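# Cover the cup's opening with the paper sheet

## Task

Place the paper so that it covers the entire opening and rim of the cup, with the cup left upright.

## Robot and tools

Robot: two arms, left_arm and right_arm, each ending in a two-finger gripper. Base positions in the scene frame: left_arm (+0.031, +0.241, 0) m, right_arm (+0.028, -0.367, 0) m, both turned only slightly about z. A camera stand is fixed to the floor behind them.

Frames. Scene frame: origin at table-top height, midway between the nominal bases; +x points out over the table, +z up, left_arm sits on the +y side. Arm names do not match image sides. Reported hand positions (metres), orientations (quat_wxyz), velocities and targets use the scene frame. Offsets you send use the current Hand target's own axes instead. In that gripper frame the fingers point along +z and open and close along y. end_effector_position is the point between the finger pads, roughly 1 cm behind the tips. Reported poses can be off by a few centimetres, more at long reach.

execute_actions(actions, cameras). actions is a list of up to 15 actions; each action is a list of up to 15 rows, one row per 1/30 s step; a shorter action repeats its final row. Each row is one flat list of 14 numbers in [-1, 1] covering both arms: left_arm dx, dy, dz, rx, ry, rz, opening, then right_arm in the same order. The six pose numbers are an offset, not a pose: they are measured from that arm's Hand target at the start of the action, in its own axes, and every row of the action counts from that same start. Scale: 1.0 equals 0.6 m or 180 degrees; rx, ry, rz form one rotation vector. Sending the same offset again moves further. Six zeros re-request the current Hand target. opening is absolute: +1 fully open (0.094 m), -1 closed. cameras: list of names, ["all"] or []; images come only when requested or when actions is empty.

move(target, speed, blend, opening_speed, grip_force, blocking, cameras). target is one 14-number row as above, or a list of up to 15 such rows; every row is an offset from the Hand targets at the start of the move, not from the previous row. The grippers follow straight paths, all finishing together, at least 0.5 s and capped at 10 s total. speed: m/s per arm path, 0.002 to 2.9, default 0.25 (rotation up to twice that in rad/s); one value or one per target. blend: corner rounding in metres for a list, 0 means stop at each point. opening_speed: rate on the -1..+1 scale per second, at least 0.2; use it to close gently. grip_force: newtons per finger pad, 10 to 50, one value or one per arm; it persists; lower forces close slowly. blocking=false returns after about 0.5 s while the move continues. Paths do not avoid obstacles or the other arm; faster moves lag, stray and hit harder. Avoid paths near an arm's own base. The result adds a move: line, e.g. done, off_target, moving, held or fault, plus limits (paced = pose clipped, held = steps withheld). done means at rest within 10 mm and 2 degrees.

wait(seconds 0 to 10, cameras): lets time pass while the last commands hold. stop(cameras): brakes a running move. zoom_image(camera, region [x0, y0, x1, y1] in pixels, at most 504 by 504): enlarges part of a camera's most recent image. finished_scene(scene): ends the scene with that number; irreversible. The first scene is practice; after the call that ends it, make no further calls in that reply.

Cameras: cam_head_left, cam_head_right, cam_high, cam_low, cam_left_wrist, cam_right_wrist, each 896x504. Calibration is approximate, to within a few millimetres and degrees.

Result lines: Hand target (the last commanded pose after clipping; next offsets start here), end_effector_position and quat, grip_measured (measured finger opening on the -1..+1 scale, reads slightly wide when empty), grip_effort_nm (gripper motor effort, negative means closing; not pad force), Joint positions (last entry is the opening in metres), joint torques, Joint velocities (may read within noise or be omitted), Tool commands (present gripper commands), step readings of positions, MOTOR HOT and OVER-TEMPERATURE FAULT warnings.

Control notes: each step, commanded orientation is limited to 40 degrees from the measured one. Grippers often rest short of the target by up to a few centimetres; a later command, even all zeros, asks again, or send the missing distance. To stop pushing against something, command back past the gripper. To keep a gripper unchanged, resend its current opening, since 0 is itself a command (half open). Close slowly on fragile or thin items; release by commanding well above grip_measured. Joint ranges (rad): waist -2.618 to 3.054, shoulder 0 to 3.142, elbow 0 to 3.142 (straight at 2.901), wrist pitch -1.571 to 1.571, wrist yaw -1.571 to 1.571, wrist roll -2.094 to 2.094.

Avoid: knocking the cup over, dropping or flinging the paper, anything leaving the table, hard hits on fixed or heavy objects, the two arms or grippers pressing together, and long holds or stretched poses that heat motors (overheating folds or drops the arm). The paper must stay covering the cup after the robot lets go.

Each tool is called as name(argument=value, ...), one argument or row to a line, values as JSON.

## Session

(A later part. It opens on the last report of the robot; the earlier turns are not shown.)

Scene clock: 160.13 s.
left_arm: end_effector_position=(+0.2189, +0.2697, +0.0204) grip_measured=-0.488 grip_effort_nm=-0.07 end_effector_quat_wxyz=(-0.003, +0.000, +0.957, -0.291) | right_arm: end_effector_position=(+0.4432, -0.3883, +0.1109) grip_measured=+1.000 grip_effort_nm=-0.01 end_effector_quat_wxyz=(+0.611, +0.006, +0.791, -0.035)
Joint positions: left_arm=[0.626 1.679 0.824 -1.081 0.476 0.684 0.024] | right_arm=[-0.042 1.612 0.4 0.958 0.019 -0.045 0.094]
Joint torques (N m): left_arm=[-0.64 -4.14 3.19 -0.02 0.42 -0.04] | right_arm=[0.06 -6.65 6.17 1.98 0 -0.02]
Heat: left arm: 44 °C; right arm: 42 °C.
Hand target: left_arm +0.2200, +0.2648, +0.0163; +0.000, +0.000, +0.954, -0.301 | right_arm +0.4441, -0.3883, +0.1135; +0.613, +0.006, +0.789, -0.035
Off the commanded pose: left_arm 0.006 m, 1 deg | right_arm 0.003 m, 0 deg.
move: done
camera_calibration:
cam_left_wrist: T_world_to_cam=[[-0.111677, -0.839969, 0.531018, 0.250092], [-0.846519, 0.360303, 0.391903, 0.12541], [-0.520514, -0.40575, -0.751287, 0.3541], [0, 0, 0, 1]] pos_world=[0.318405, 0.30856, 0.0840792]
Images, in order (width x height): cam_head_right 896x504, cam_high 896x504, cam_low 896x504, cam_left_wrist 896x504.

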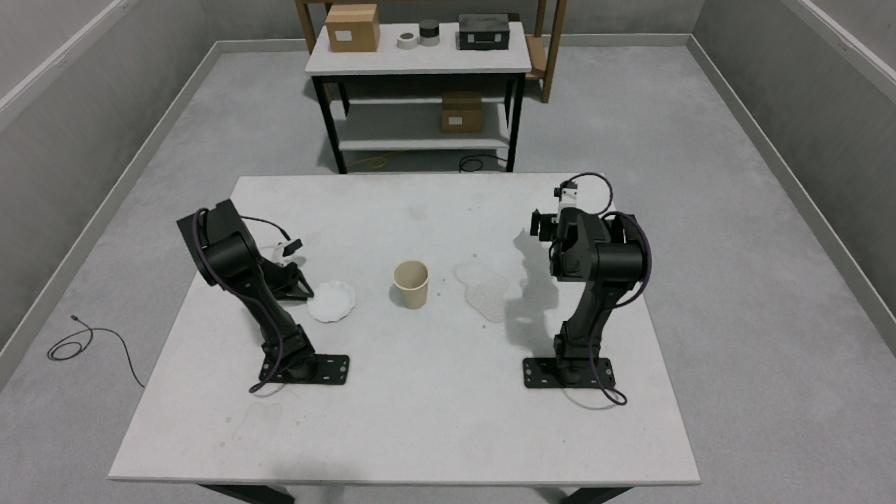

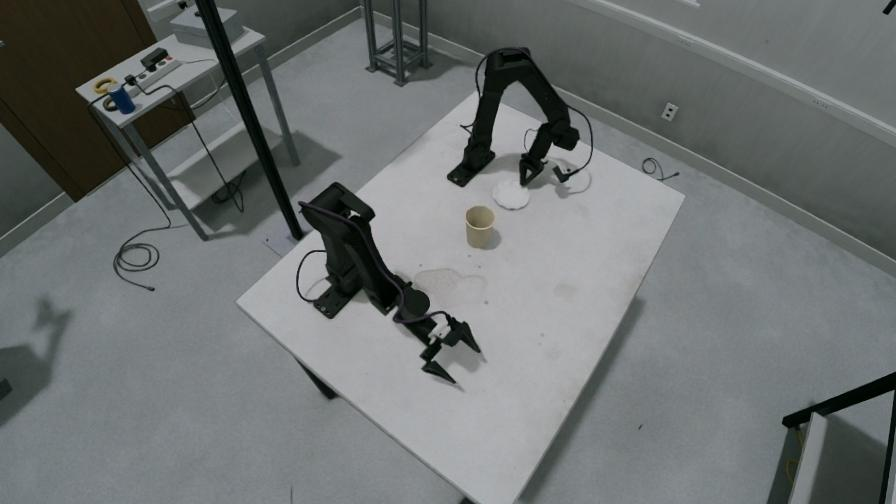

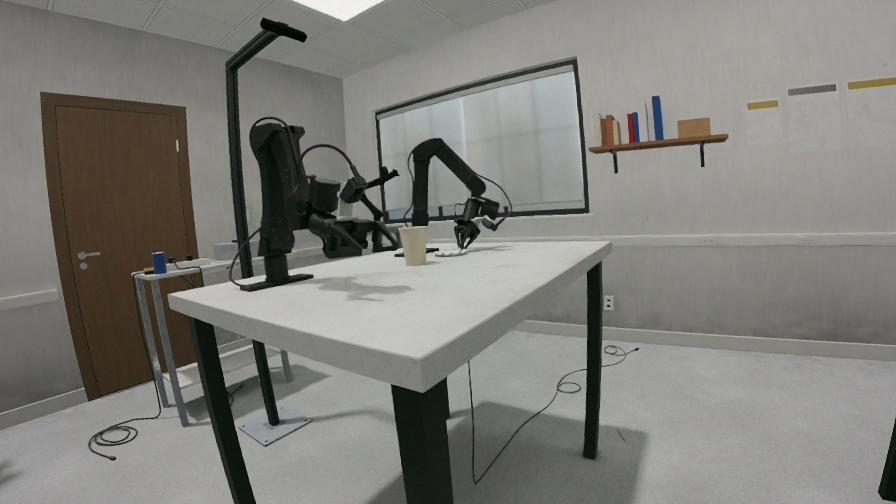

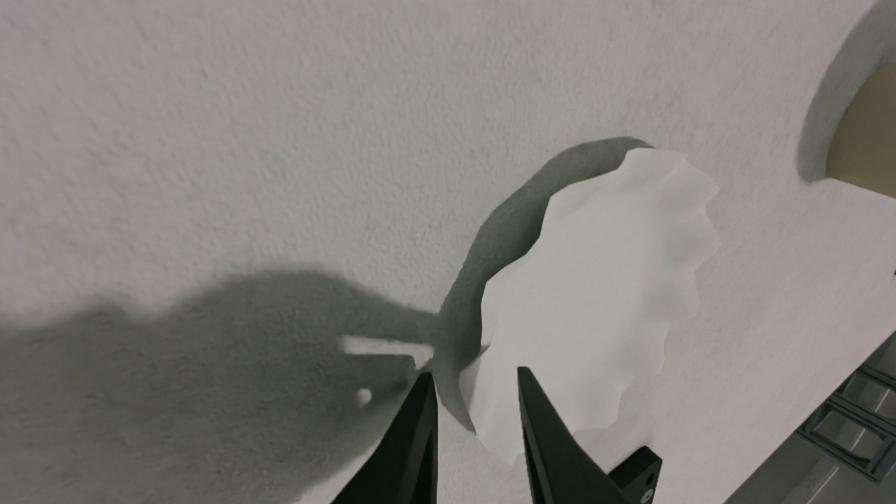

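move(
  target=[0, 0.0018, 0.0113, 0, 0, 0, -1, 0, 0, 0, 0, 0, 0, 1],
  speed=0.006,
  grip_force=12,
  opening_speed=0.3,
  cameras=["cam_left_wrist", "cam_low", "cam_high"],
)

zoom_image(
  camera="cam_left_wrist",
  region=[340, 220, 640, 470],
)

zoom_image(
  camera="cam_high",
  region=[480, 130, 570, 230],
)

zoom_image(
  camera="cam_low",
  region=[420, 200, 500, 275],
)

Scene clock: 171.93 s.
left_arm: end_effector_position=(+0.2191, +0.2668, +0.0139) grip_measured=-0.995 grip_effort_nm=-0.25 end_effector_quat_wxyz=(-0.003, -0.001, +0.956, -0.292) | right_arm: end_effector_position=(+0.4432, -0.3883, +0.1109) grip_measured=+1.000 grip_effort_nm=-0.01 end_effector_quat_wxyz=(+0.611, +0.006, +0.791, -0.035)
Joint positions: left_arm=[0.616 1.69 0.804 -1.047 0.481 0.672 0] | right_arm=[-0.042 1.612 0.4 0.958 0.019 -0.045 0.094]
Joint torques (N m): left_arm=[-0.66 -4.3 3.08 -0.01 0.41 -0.02] | right_arm=[0.06 -6.64 6.17 1.98 0 -0.02]
Heat: left arm: 44 °C; right arm: 42 °C.
Hand target: left_arm +0.2200, +0.2617, +0.0102; +0.000, +0.000, +0.954, -0.301 | right_arm +0.4441, -0.3883, +0.1135; +0.613, +0.006, +0.789, -0.035
Off the commanded pose: left_arm 0.006 m, 1 deg | right_arm 0.003 m, 0 deg.
grip_force (N): 12, 12
move: done
camera_calibration:
cam_left_wrist: T_world_to_cam=[[-0.109884, -0.839357, 0.532358, 0.250541], [-0.846775, 0.359521, 0.392067, 0.129485], [-0.520478, -0.407705, -0.750253, 0.348577], [0, 0, 0, 1]] pos_world=[0.318601, 0.305858, 0.0773766]
Images, in order (width x height): cam_high 896x504, cam_low 896x504, cam_left_wrist 896x504.

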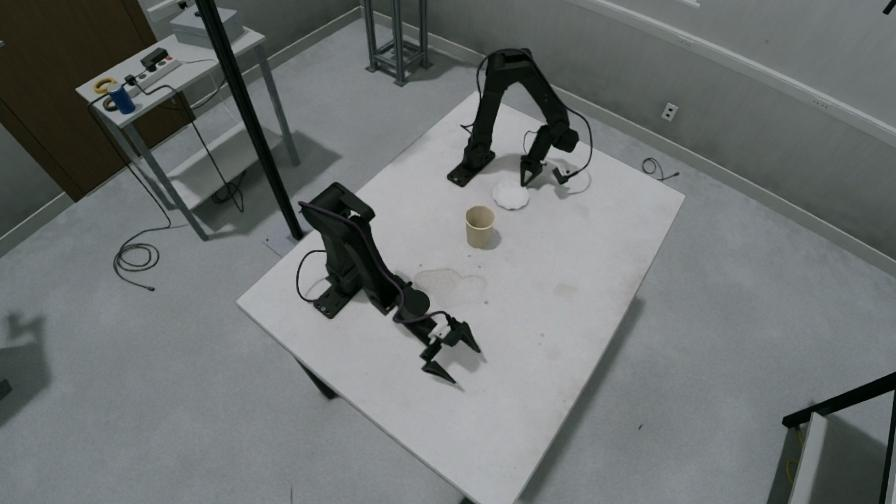

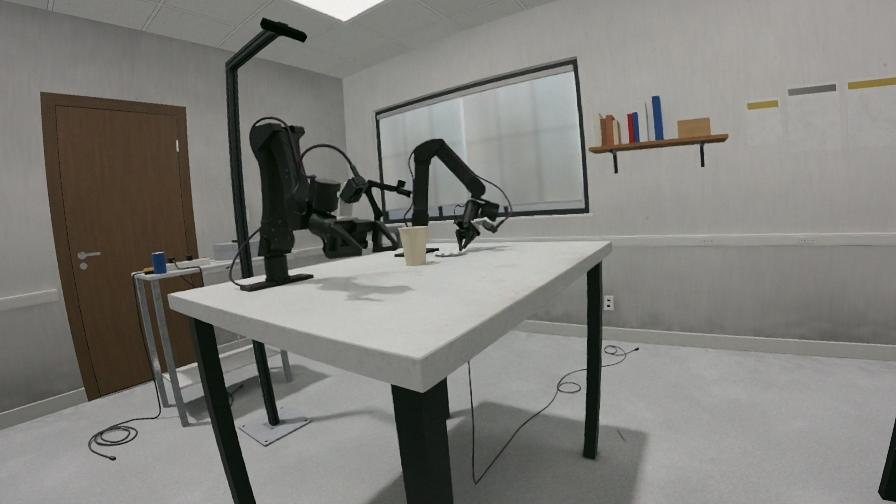

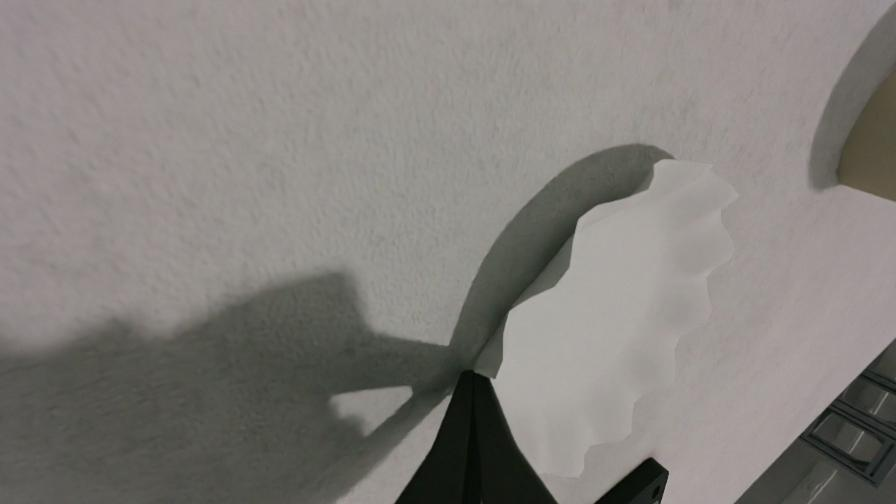

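Scaled by 1.680 from the camera's 896x504 image, which has a finer 1280x720 frame.

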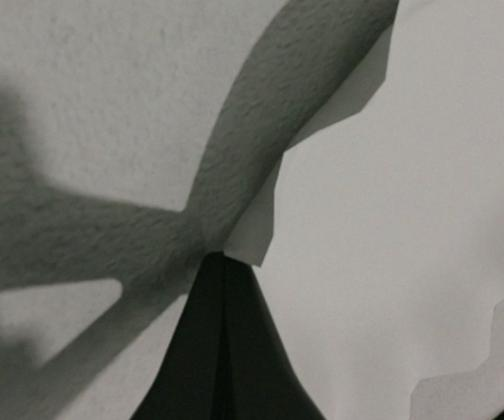

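Scaled by 5.040 from the camera's 896x504 image, which has a finer 1280x720 frame.

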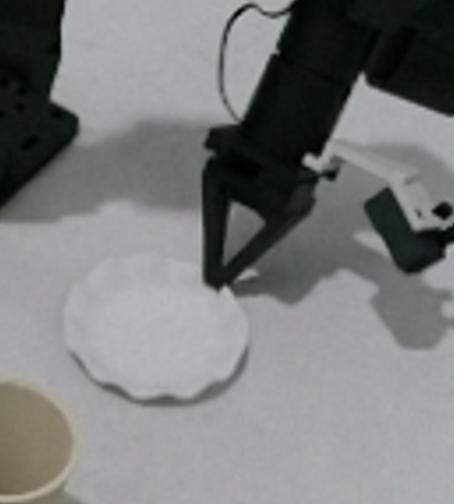

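Scaled by 6.300 from the camera's 896x504 image, which has a finer 1280x720 frame.

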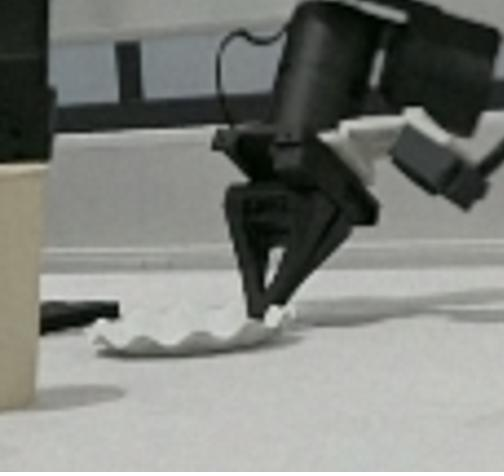

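move(
  target=[0, -0.0478, -0.0683, 0, 0, 0, -1, 0, 0, 0, 0, 0, 0, 1],
  speed=0.04,
  cameras=["cam_left_wrist", "cam_low", "cam_high"],
)

zoom_image(
  camera="cam_left_wrist",
  region=[400, 120, 760, 480],
)

zoom_image(
  camera="cam_high",
  region=[480, 130, 570, 230],
)

zoom_image(
  camera="cam_low",
  region=[420, 200, 500, 275],
)

Scene clock: 179.00 s.
left_arm: end_effector_position=(+0.2115, +0.2617, +0.0507) grip_measured=-0.995 grip_effort_nm=-0.25 end_effector_quat_wxyz=(-0.018, -0.006, +0.953, -0.302) | right_arm: end_effector_position=(+0.4432, -0.3883, +0.1109) grip_measured=+1.000 grip_effort_nm=-0.01 end_effector_quat_wxyz=(+0.611, +0.006, +0.791, -0.035)
Joint positions: left_arm=[0.616 1.608 0.873 -1.234 0.481 0.671 0] | right_arm=[-0.042 1.612 0.4 0.958 0.019 -0.045 0.094]
Joint torques (N m): left_arm=[-0.69 -6.49 7.39 -0.45 0.42 -0.02] | right_arm=[0.06 -6.65 6.19 1.98 -0.01 -0.02]
Heat: left arm: 44 °C; right arm: 42 °C.
Hand target: left_arm +0.2200, +0.2618, +0.0602; +0.000, +0.000, +0.954, -0.301 | right_arm +0.4441, -0.3883, +0.1135; +0.613, +0.006, +0.789, -0.035
Off the commanded pose: left_arm 0.013 m, 2 deg | right_arm 0.003 m, 0 deg.
grip_force (N): 12, 12
move: off_target (left_arm)
camera_calibration:
cam_left_wrist: T_world_to_cam=[[-0.0924159, -0.827938, 0.553152, 0.218144], [-0.834278, 0.367637, 0.410881, 0.104768], [-0.543544, -0.423511, -0.724706, 0.377895], [0, 0, 0, 1]] pos_world=[0.312968, 0.302136, 0.110149]
Images, in order (width x height): cam_high 896x504, cam_low 896x504, cam_left_wrist 896x504.

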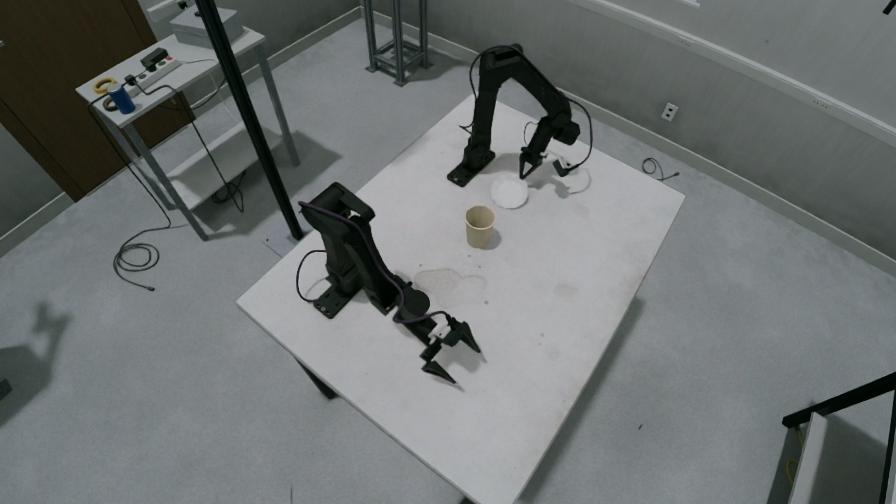

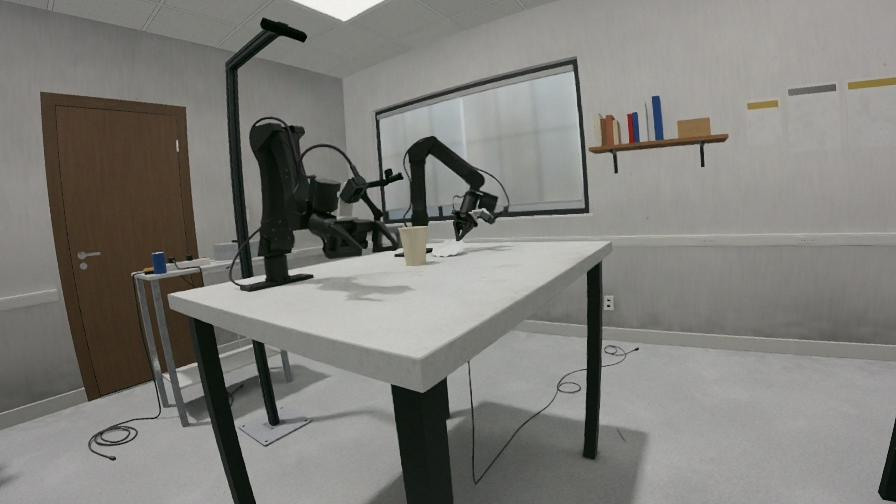

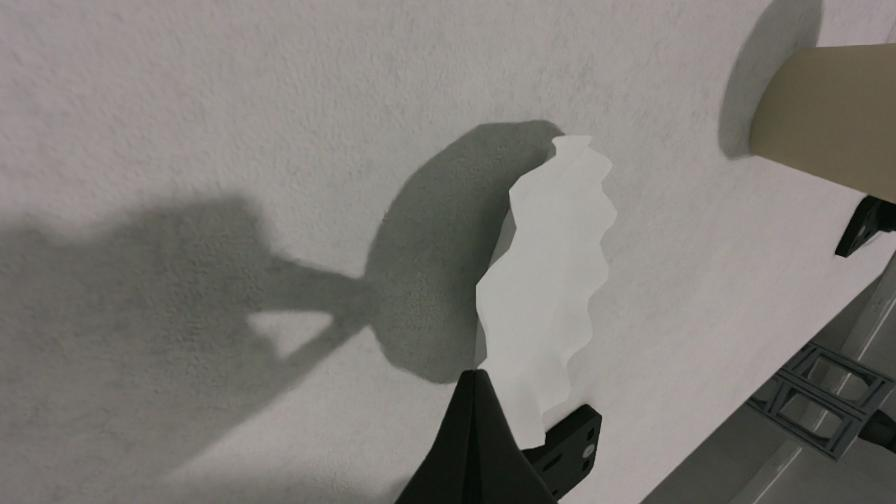

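Scaled by 1.400 from the camera's 896x504 image, which has a finer 1280x720 frame.

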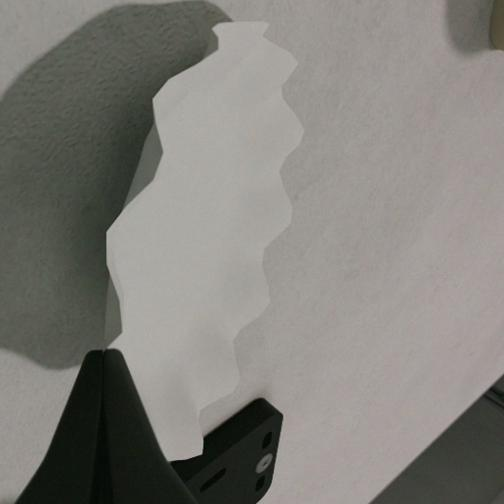

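Scaled by 5.040 from the camera's 896x504 image, which has a finer 1280x720 frame.

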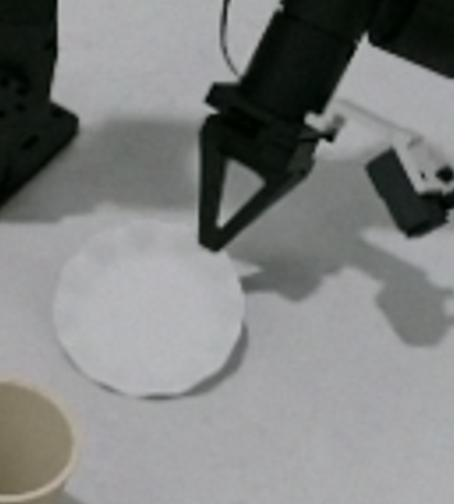

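Scaled by 6.300 from the camera's 896x504 image, which has a finer 1280x720 frame.

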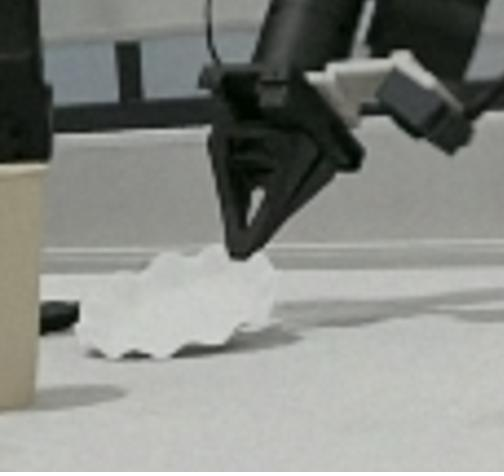

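move(
  target=[0, -0.1258, -0.2375, 0.1667, 0, 0, -1, 0, 0, 0, 0, 0, 0, 1],
  speed=0.1,
  cameras=["cam_left_wrist", "cam_low", "cam_high", "cam_head_right"],
)

zoom_image(
  camera="cam_high",
  region=[460, 90, 580, 230],
)

zoom_image(
  camera="cam_low",
  region=[400, 160, 520, 275],
)

zoom_image(
  camera="cam_head_right",
  region=[240, 220, 440, 340],
)

Scene clock: 189.77 s.
left_arm: end_effector_position=(+0.2185, +0.2818, +0.2083) grip_measured=-0.995 grip_effort_nm=-0.25 end_effector_quat_wxyz=(+0.213, -0.142, +0.933, -0.253) | right_arm: end_effector_position=(+0.4432, -0.3883, +0.1109) grip_measured=+1.000 grip_effort_nm=-0.01 end_effector_quat_wxyz=(+0.611, +0.006, +0.791, -0.035)
Joint positions: left_arm=[0.865 1.136 1.142 -1.562 0.674 0.527 0] | right_arm=[-0.042 1.612 0.4 0.958 0.019 -0.045 0.094]
Joint torques (N m): left_arm=[0.57 -2.59 8.64 0.38 0.54 -0.02] | right_arm=[0.05 -6.64 6.17 1.98 0 -0.02]
Heat: left arm: 44 °C; right arm: 42 °C.
Hand target: left_arm +0.2200, +0.2818, +0.2201; +0.026, -0.017, +0.861, -0.507 | right_arm +0.4441, -0.3883, +0.1135; +0.613, +0.006, +0.789, -0.035
Off the commanded pose: left_arm 0.012 m, 45 deg; orientation clipped | right_arm 0.003 m, 0 deg.
joint sent to its limit (left arm) — joint 4 (wrist pitch), lower limit. The joint targets are off in orientation, not in position.
grip_force (N): 12, 12
move: off_target (left_arm); limits=paced
camera_calibration:
cam_left_wrist: T_world_to_cam=[[0.0699357, -0.880252, 0.469324, 0.144989], [-0.995748, -0.0333235, 0.0858793, 0.25435], [-0.059956, -0.473334, -0.87884, 0.444885], [0, 0, 0, 1]] pos_world=[0.269802, 0.346682, 0.301093]
Images, in order (width x height): cam_head_right 896x504, cam_high 896x504, cam_low 896x504, cam_left_wrist 896x504.

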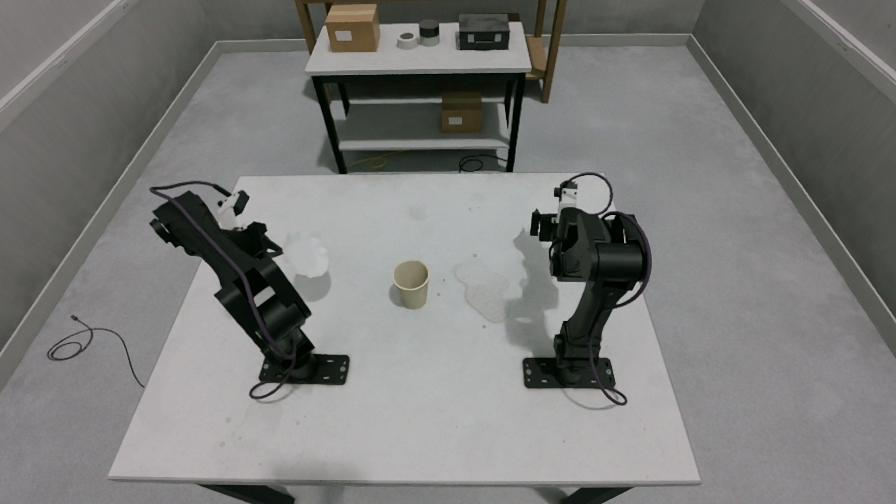

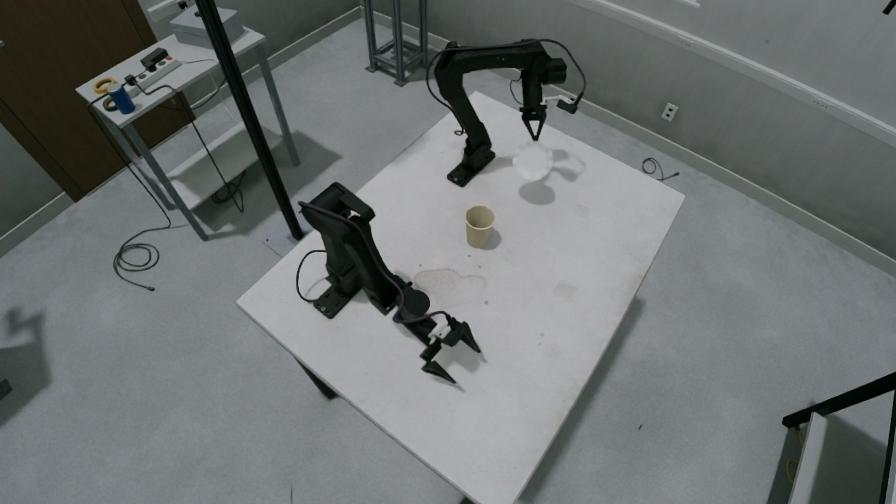

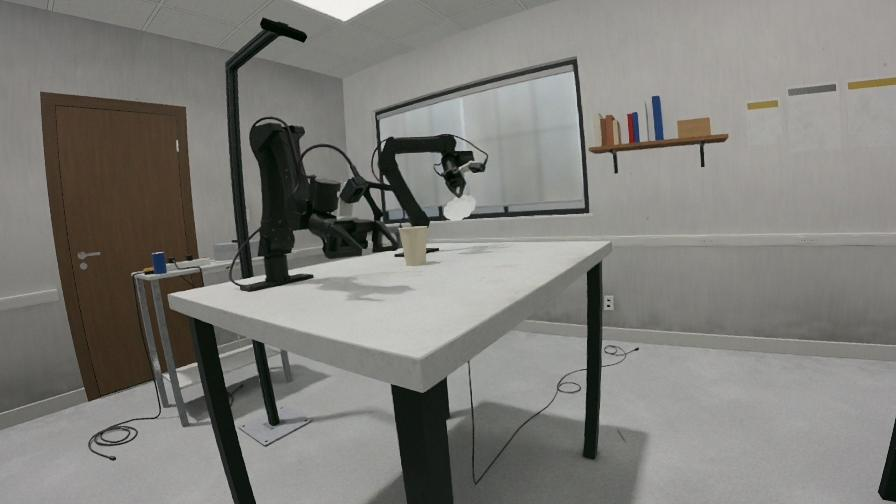

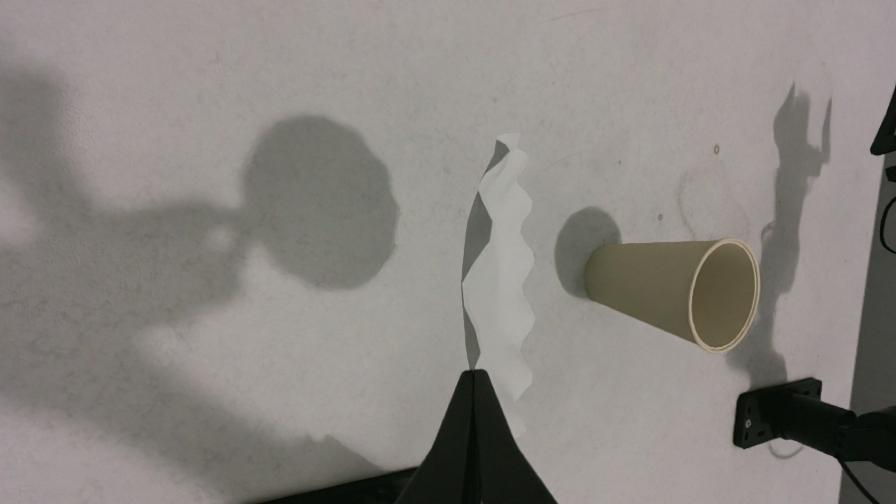

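Scaled by 3.600 from the camera's 896x504 image, which has a finer 1280x720 frame.

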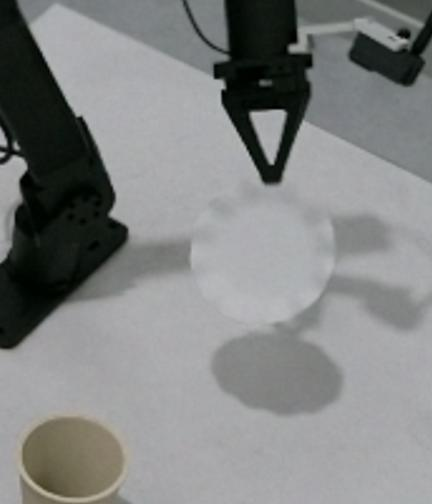

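Scaled by 4.200 from the camera's 896x504 image, which has a finer 1280x720 frame.

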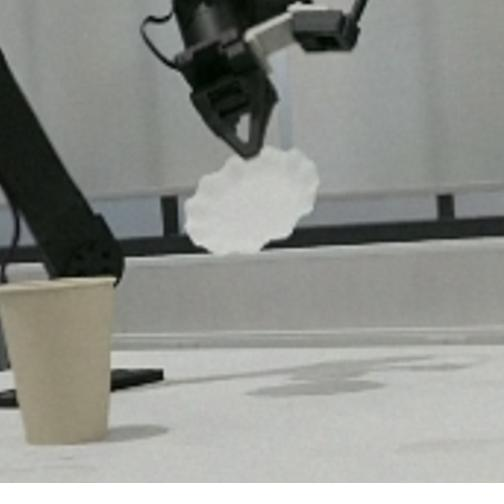

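Scaled by 2.520 from the camera's 896x504 image, which has a finer 1280x720 frame.

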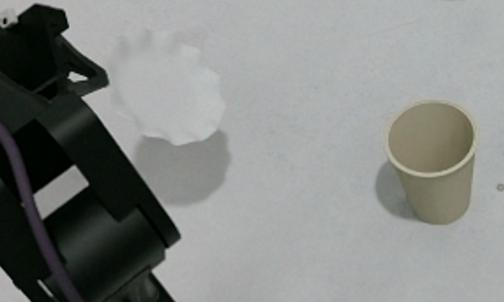

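move(
  target=[-0.0067, -0.0955, 0.1038, -0.0610, 0.0196, 0.0028, -1, 0, 0, 0, 0, 0, 0, 1],
  speed=0.1,
  cameras=["cam_left_wrist", "cam_low", "cam_high", "cam_head_right"],
)

zoom_image(
  camera="cam_high",
  region=[440, 90, 600, 250],
)

zoom_image(
  camera="cam_low",
  region=[380, 150, 520, 275],
)

Scene clock: 237.20 s.
left_arm: end_effector_position=(+0.2262, +0.2026, +0.2289) grip_measured=-0.995 grip_effort_nm=-0.25 end_effector_quat_wxyz=(+0.151, -0.081, +0.933, -0.315) | right_arm: end_effector_position=(+0.4432, -0.3883, +0.1109) grip_measured=+1.000 grip_effort_nm=-0.01 end_effector_quat_wxyz=(+0.611, +0.006, +0.791, -0.035)
Joint positions: left_arm=[0.463 1.116 1.196 -1.563 0.71 0.226 0] | right_arm=[-0.042 1.612 0.4 0.958 0.019 -0.045 0.094]
Joint torques (N m): left_arm=[-0.64 -1.48 9.09 0.52 0.55 0] | right_arm=[0.06 -6.65 6.19 1.98 -0.01 -0.02]
Heat: left arm: 44 °C; right arm: 43 °C.
Hand target: left_arm +0.2280, +0.1999, +0.2402; +0.000, +0.000, +0.906, -0.423 | right_arm +0.4441, -0.3883, +0.1135; +0.613, +0.006, +0.789, -0.035
Off the commanded pose: left_arm 0.012 m, 23 deg | right_arm 0.003 m, 0 deg.
joint sent to its limit (left arm) — joint 4 (wrist pitch), lower limit. The joint targets are off in orientation, not in position.
grip_force (N): 12, 12
move: off_target (left_arm)
camera_calibration:
cam_left_wrist: T_world_to_cam=[[-0.0427473, -0.826451, 0.561383, 0.0585946], [-0.977796, 0.149987, 0.14635, 0.202627], [-0.205151, -0.542662, -0.814512, 0.458181], [0, 0, 0, 1]] pos_world=[0.294629, 0.266672, 0.310646]
Images, in order (width x height): cam_head_right 896x504, cam_high 896x504, cam_low 896x504, cam_left_wrist 896x504.

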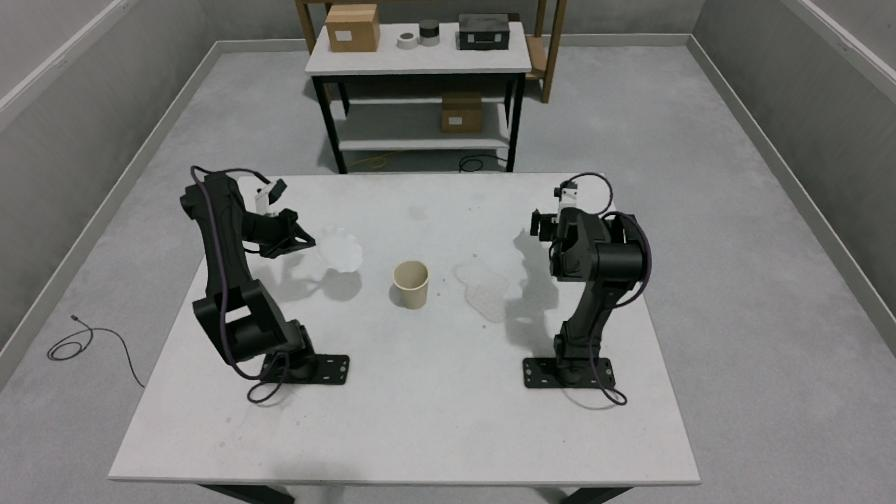

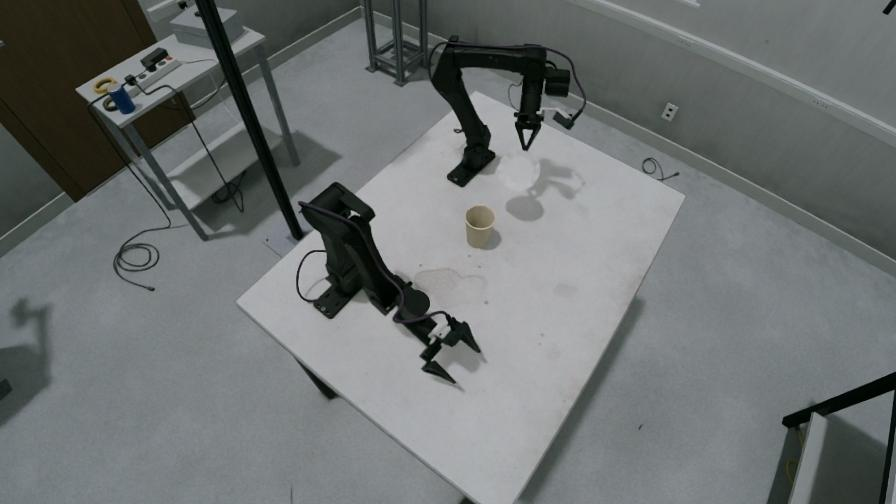

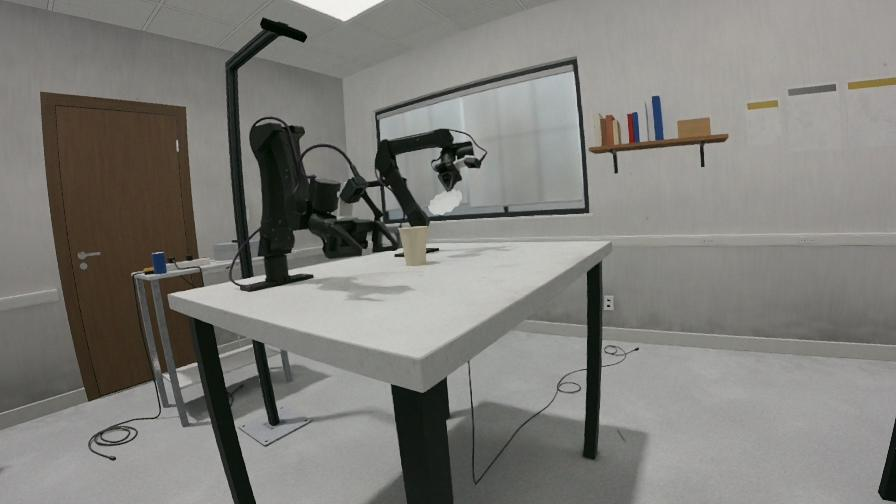

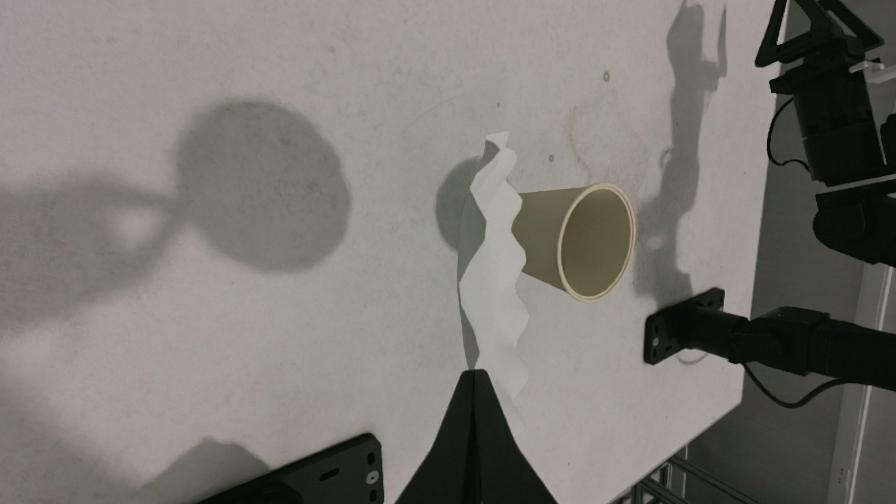

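Scaled by 3.150 from the camera's 896x504 image, which has a finer 1280x720 frame.

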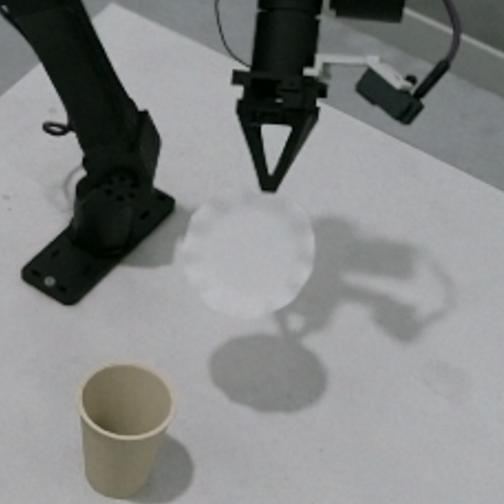

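Scaled by 3.600 from the camera's 896x504 image, which has a finer 1280x720 frame.

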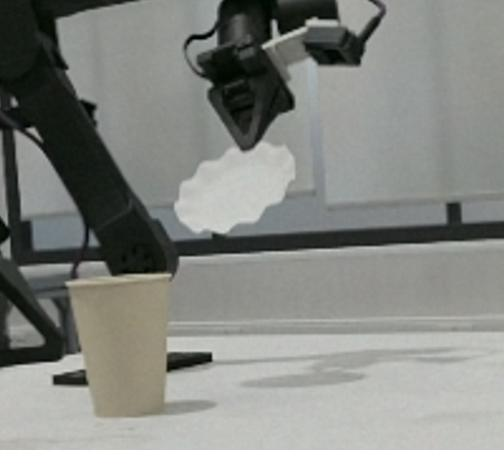

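move(
  target=[0.01, -0.1288, 0.2007, 0.1660, -0.0509, -0.0237, -1, 0, 0, 0, 0, 0, 0, 1],
  speed=0.1,
  cameras=["cam_left_wrist", "cam_low", "cam_high", "cam_head_right"],
)

zoom_image(
  camera="cam_high",
  region=[420, 110, 580, 270],
)

zoom_image(
  camera="cam_low",
  region=[360, 160, 500, 280],
)

Scene clock: 271.93 s.
left_arm: end_effector_position=(+0.2265, +0.0601, +0.2231) grip_measured=-0.995 grip_effort_nm=-0.25 end_effector_quat_wxyz=(+0.051, -0.079, +0.765, -0.637) | right_arm: end_effector_position=(+0.4432, -0.3883, +0.1109) grip_measured=+1.000 grip_effort_nm=0.00 end_effector_quat_wxyz=(+0.611, +0.006, +0.791, -0.035)
Joint positions: left_arm=[-0.015 0.911 0.567 -0.344 1.276 -0.927 0] | right_arm=[-0.042 1.612 0.4 0.958 0.019 -0.045 0.094]
Joint torques (N m): left_arm=[-0.81 -2.26 5.45 1.73 0.37 0.02] | right_arm=[0.06 -6.64 6.19 1.98 -0.01 -0.02]
Heat: left arm: 45 °C; right arm: 43 °C.
Hand target: left_arm +0.2220, +0.0580, +0.2221; +0.056, -0.066, +0.763, -0.640 | right_arm +0.4441, -0.3883, +0.1135; +0.613, +0.006, +0.789, -0.035
Off the commanded pose: left_arm 0.005 m, 2 deg | right_arm 0.003 m, 0 deg.
grip_force (N): 12, 12
move: done
camera_calibration:
cam_left_wrist: T_world_to_cam=[[-0.0510163, -0.224187, 0.97321, -0.182127], [-0.93256, 0.35942, 0.0339102, 0.227328], [-0.357393, -0.905846, -0.227404, 0.301472], [0, 0, 0, 1]] pos_world=[0.310449, 0.15055, 0.238095]
Images, in order (width x height): cam_head_right 896x504, cam_high 896x504, cam_low 896x504, cam_left_wrist 896x504.

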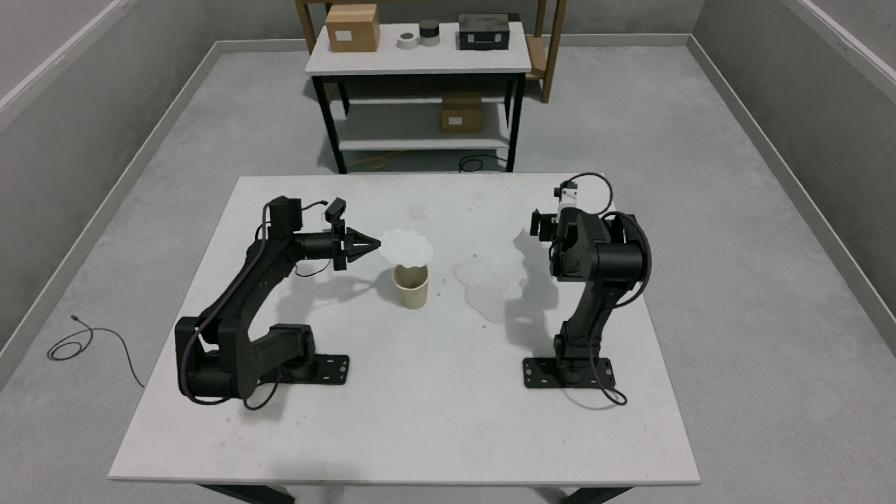

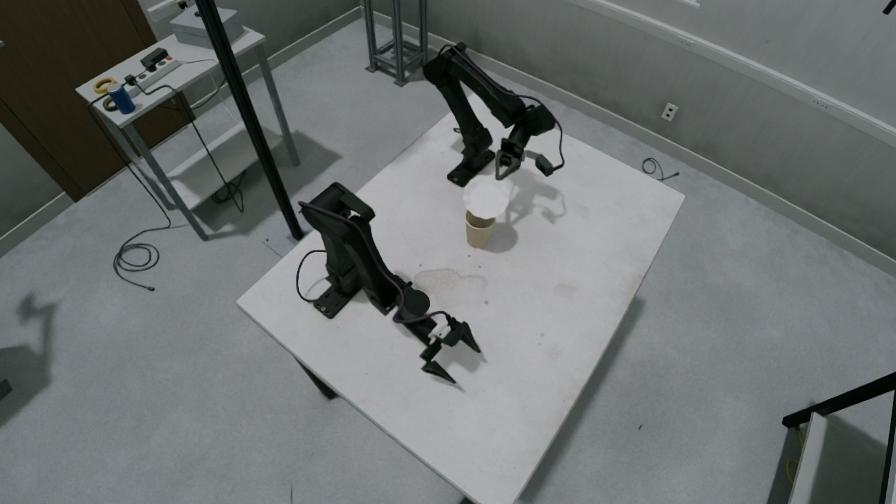

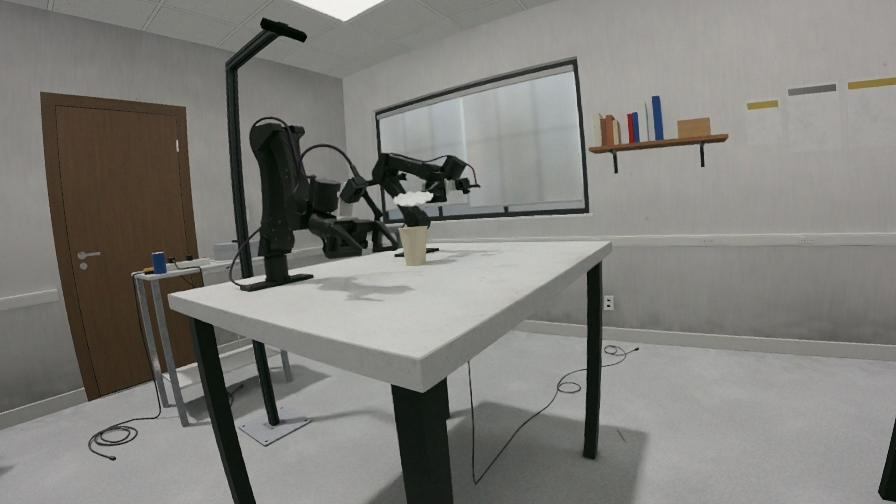

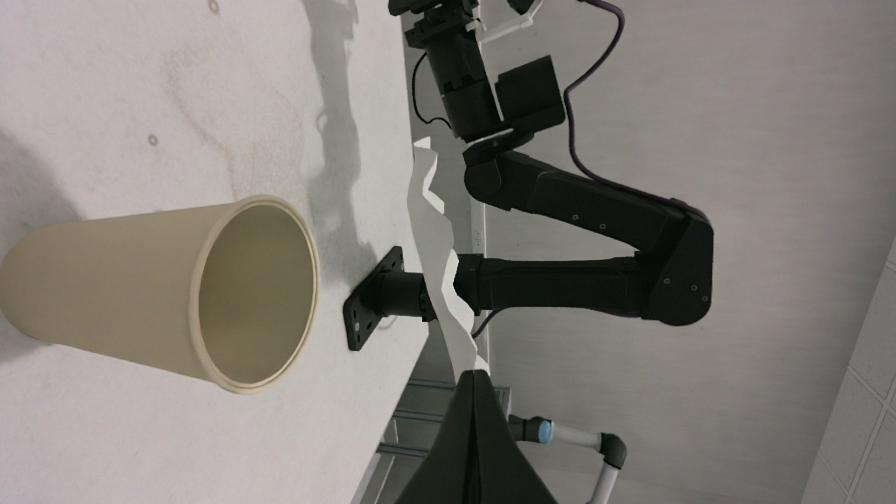

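Scaled by 3.150 from the camera's 896x504 image, which has a finer 1280x720 frame.

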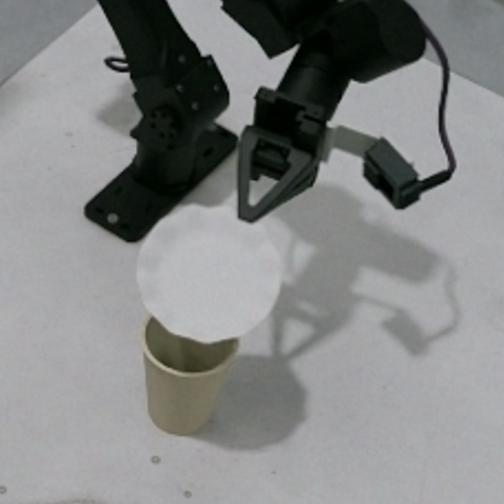

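Scaled by 3.600 from the camera's 896x504 image, which has a finer 1280x720 frame.

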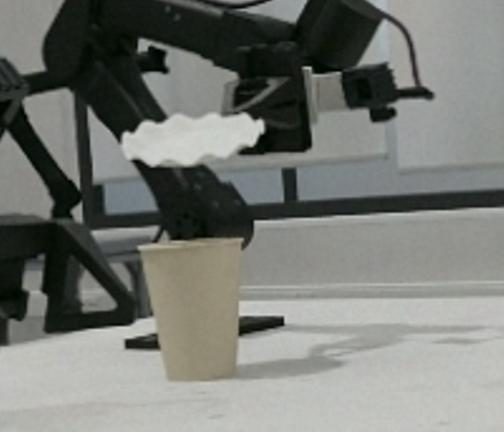

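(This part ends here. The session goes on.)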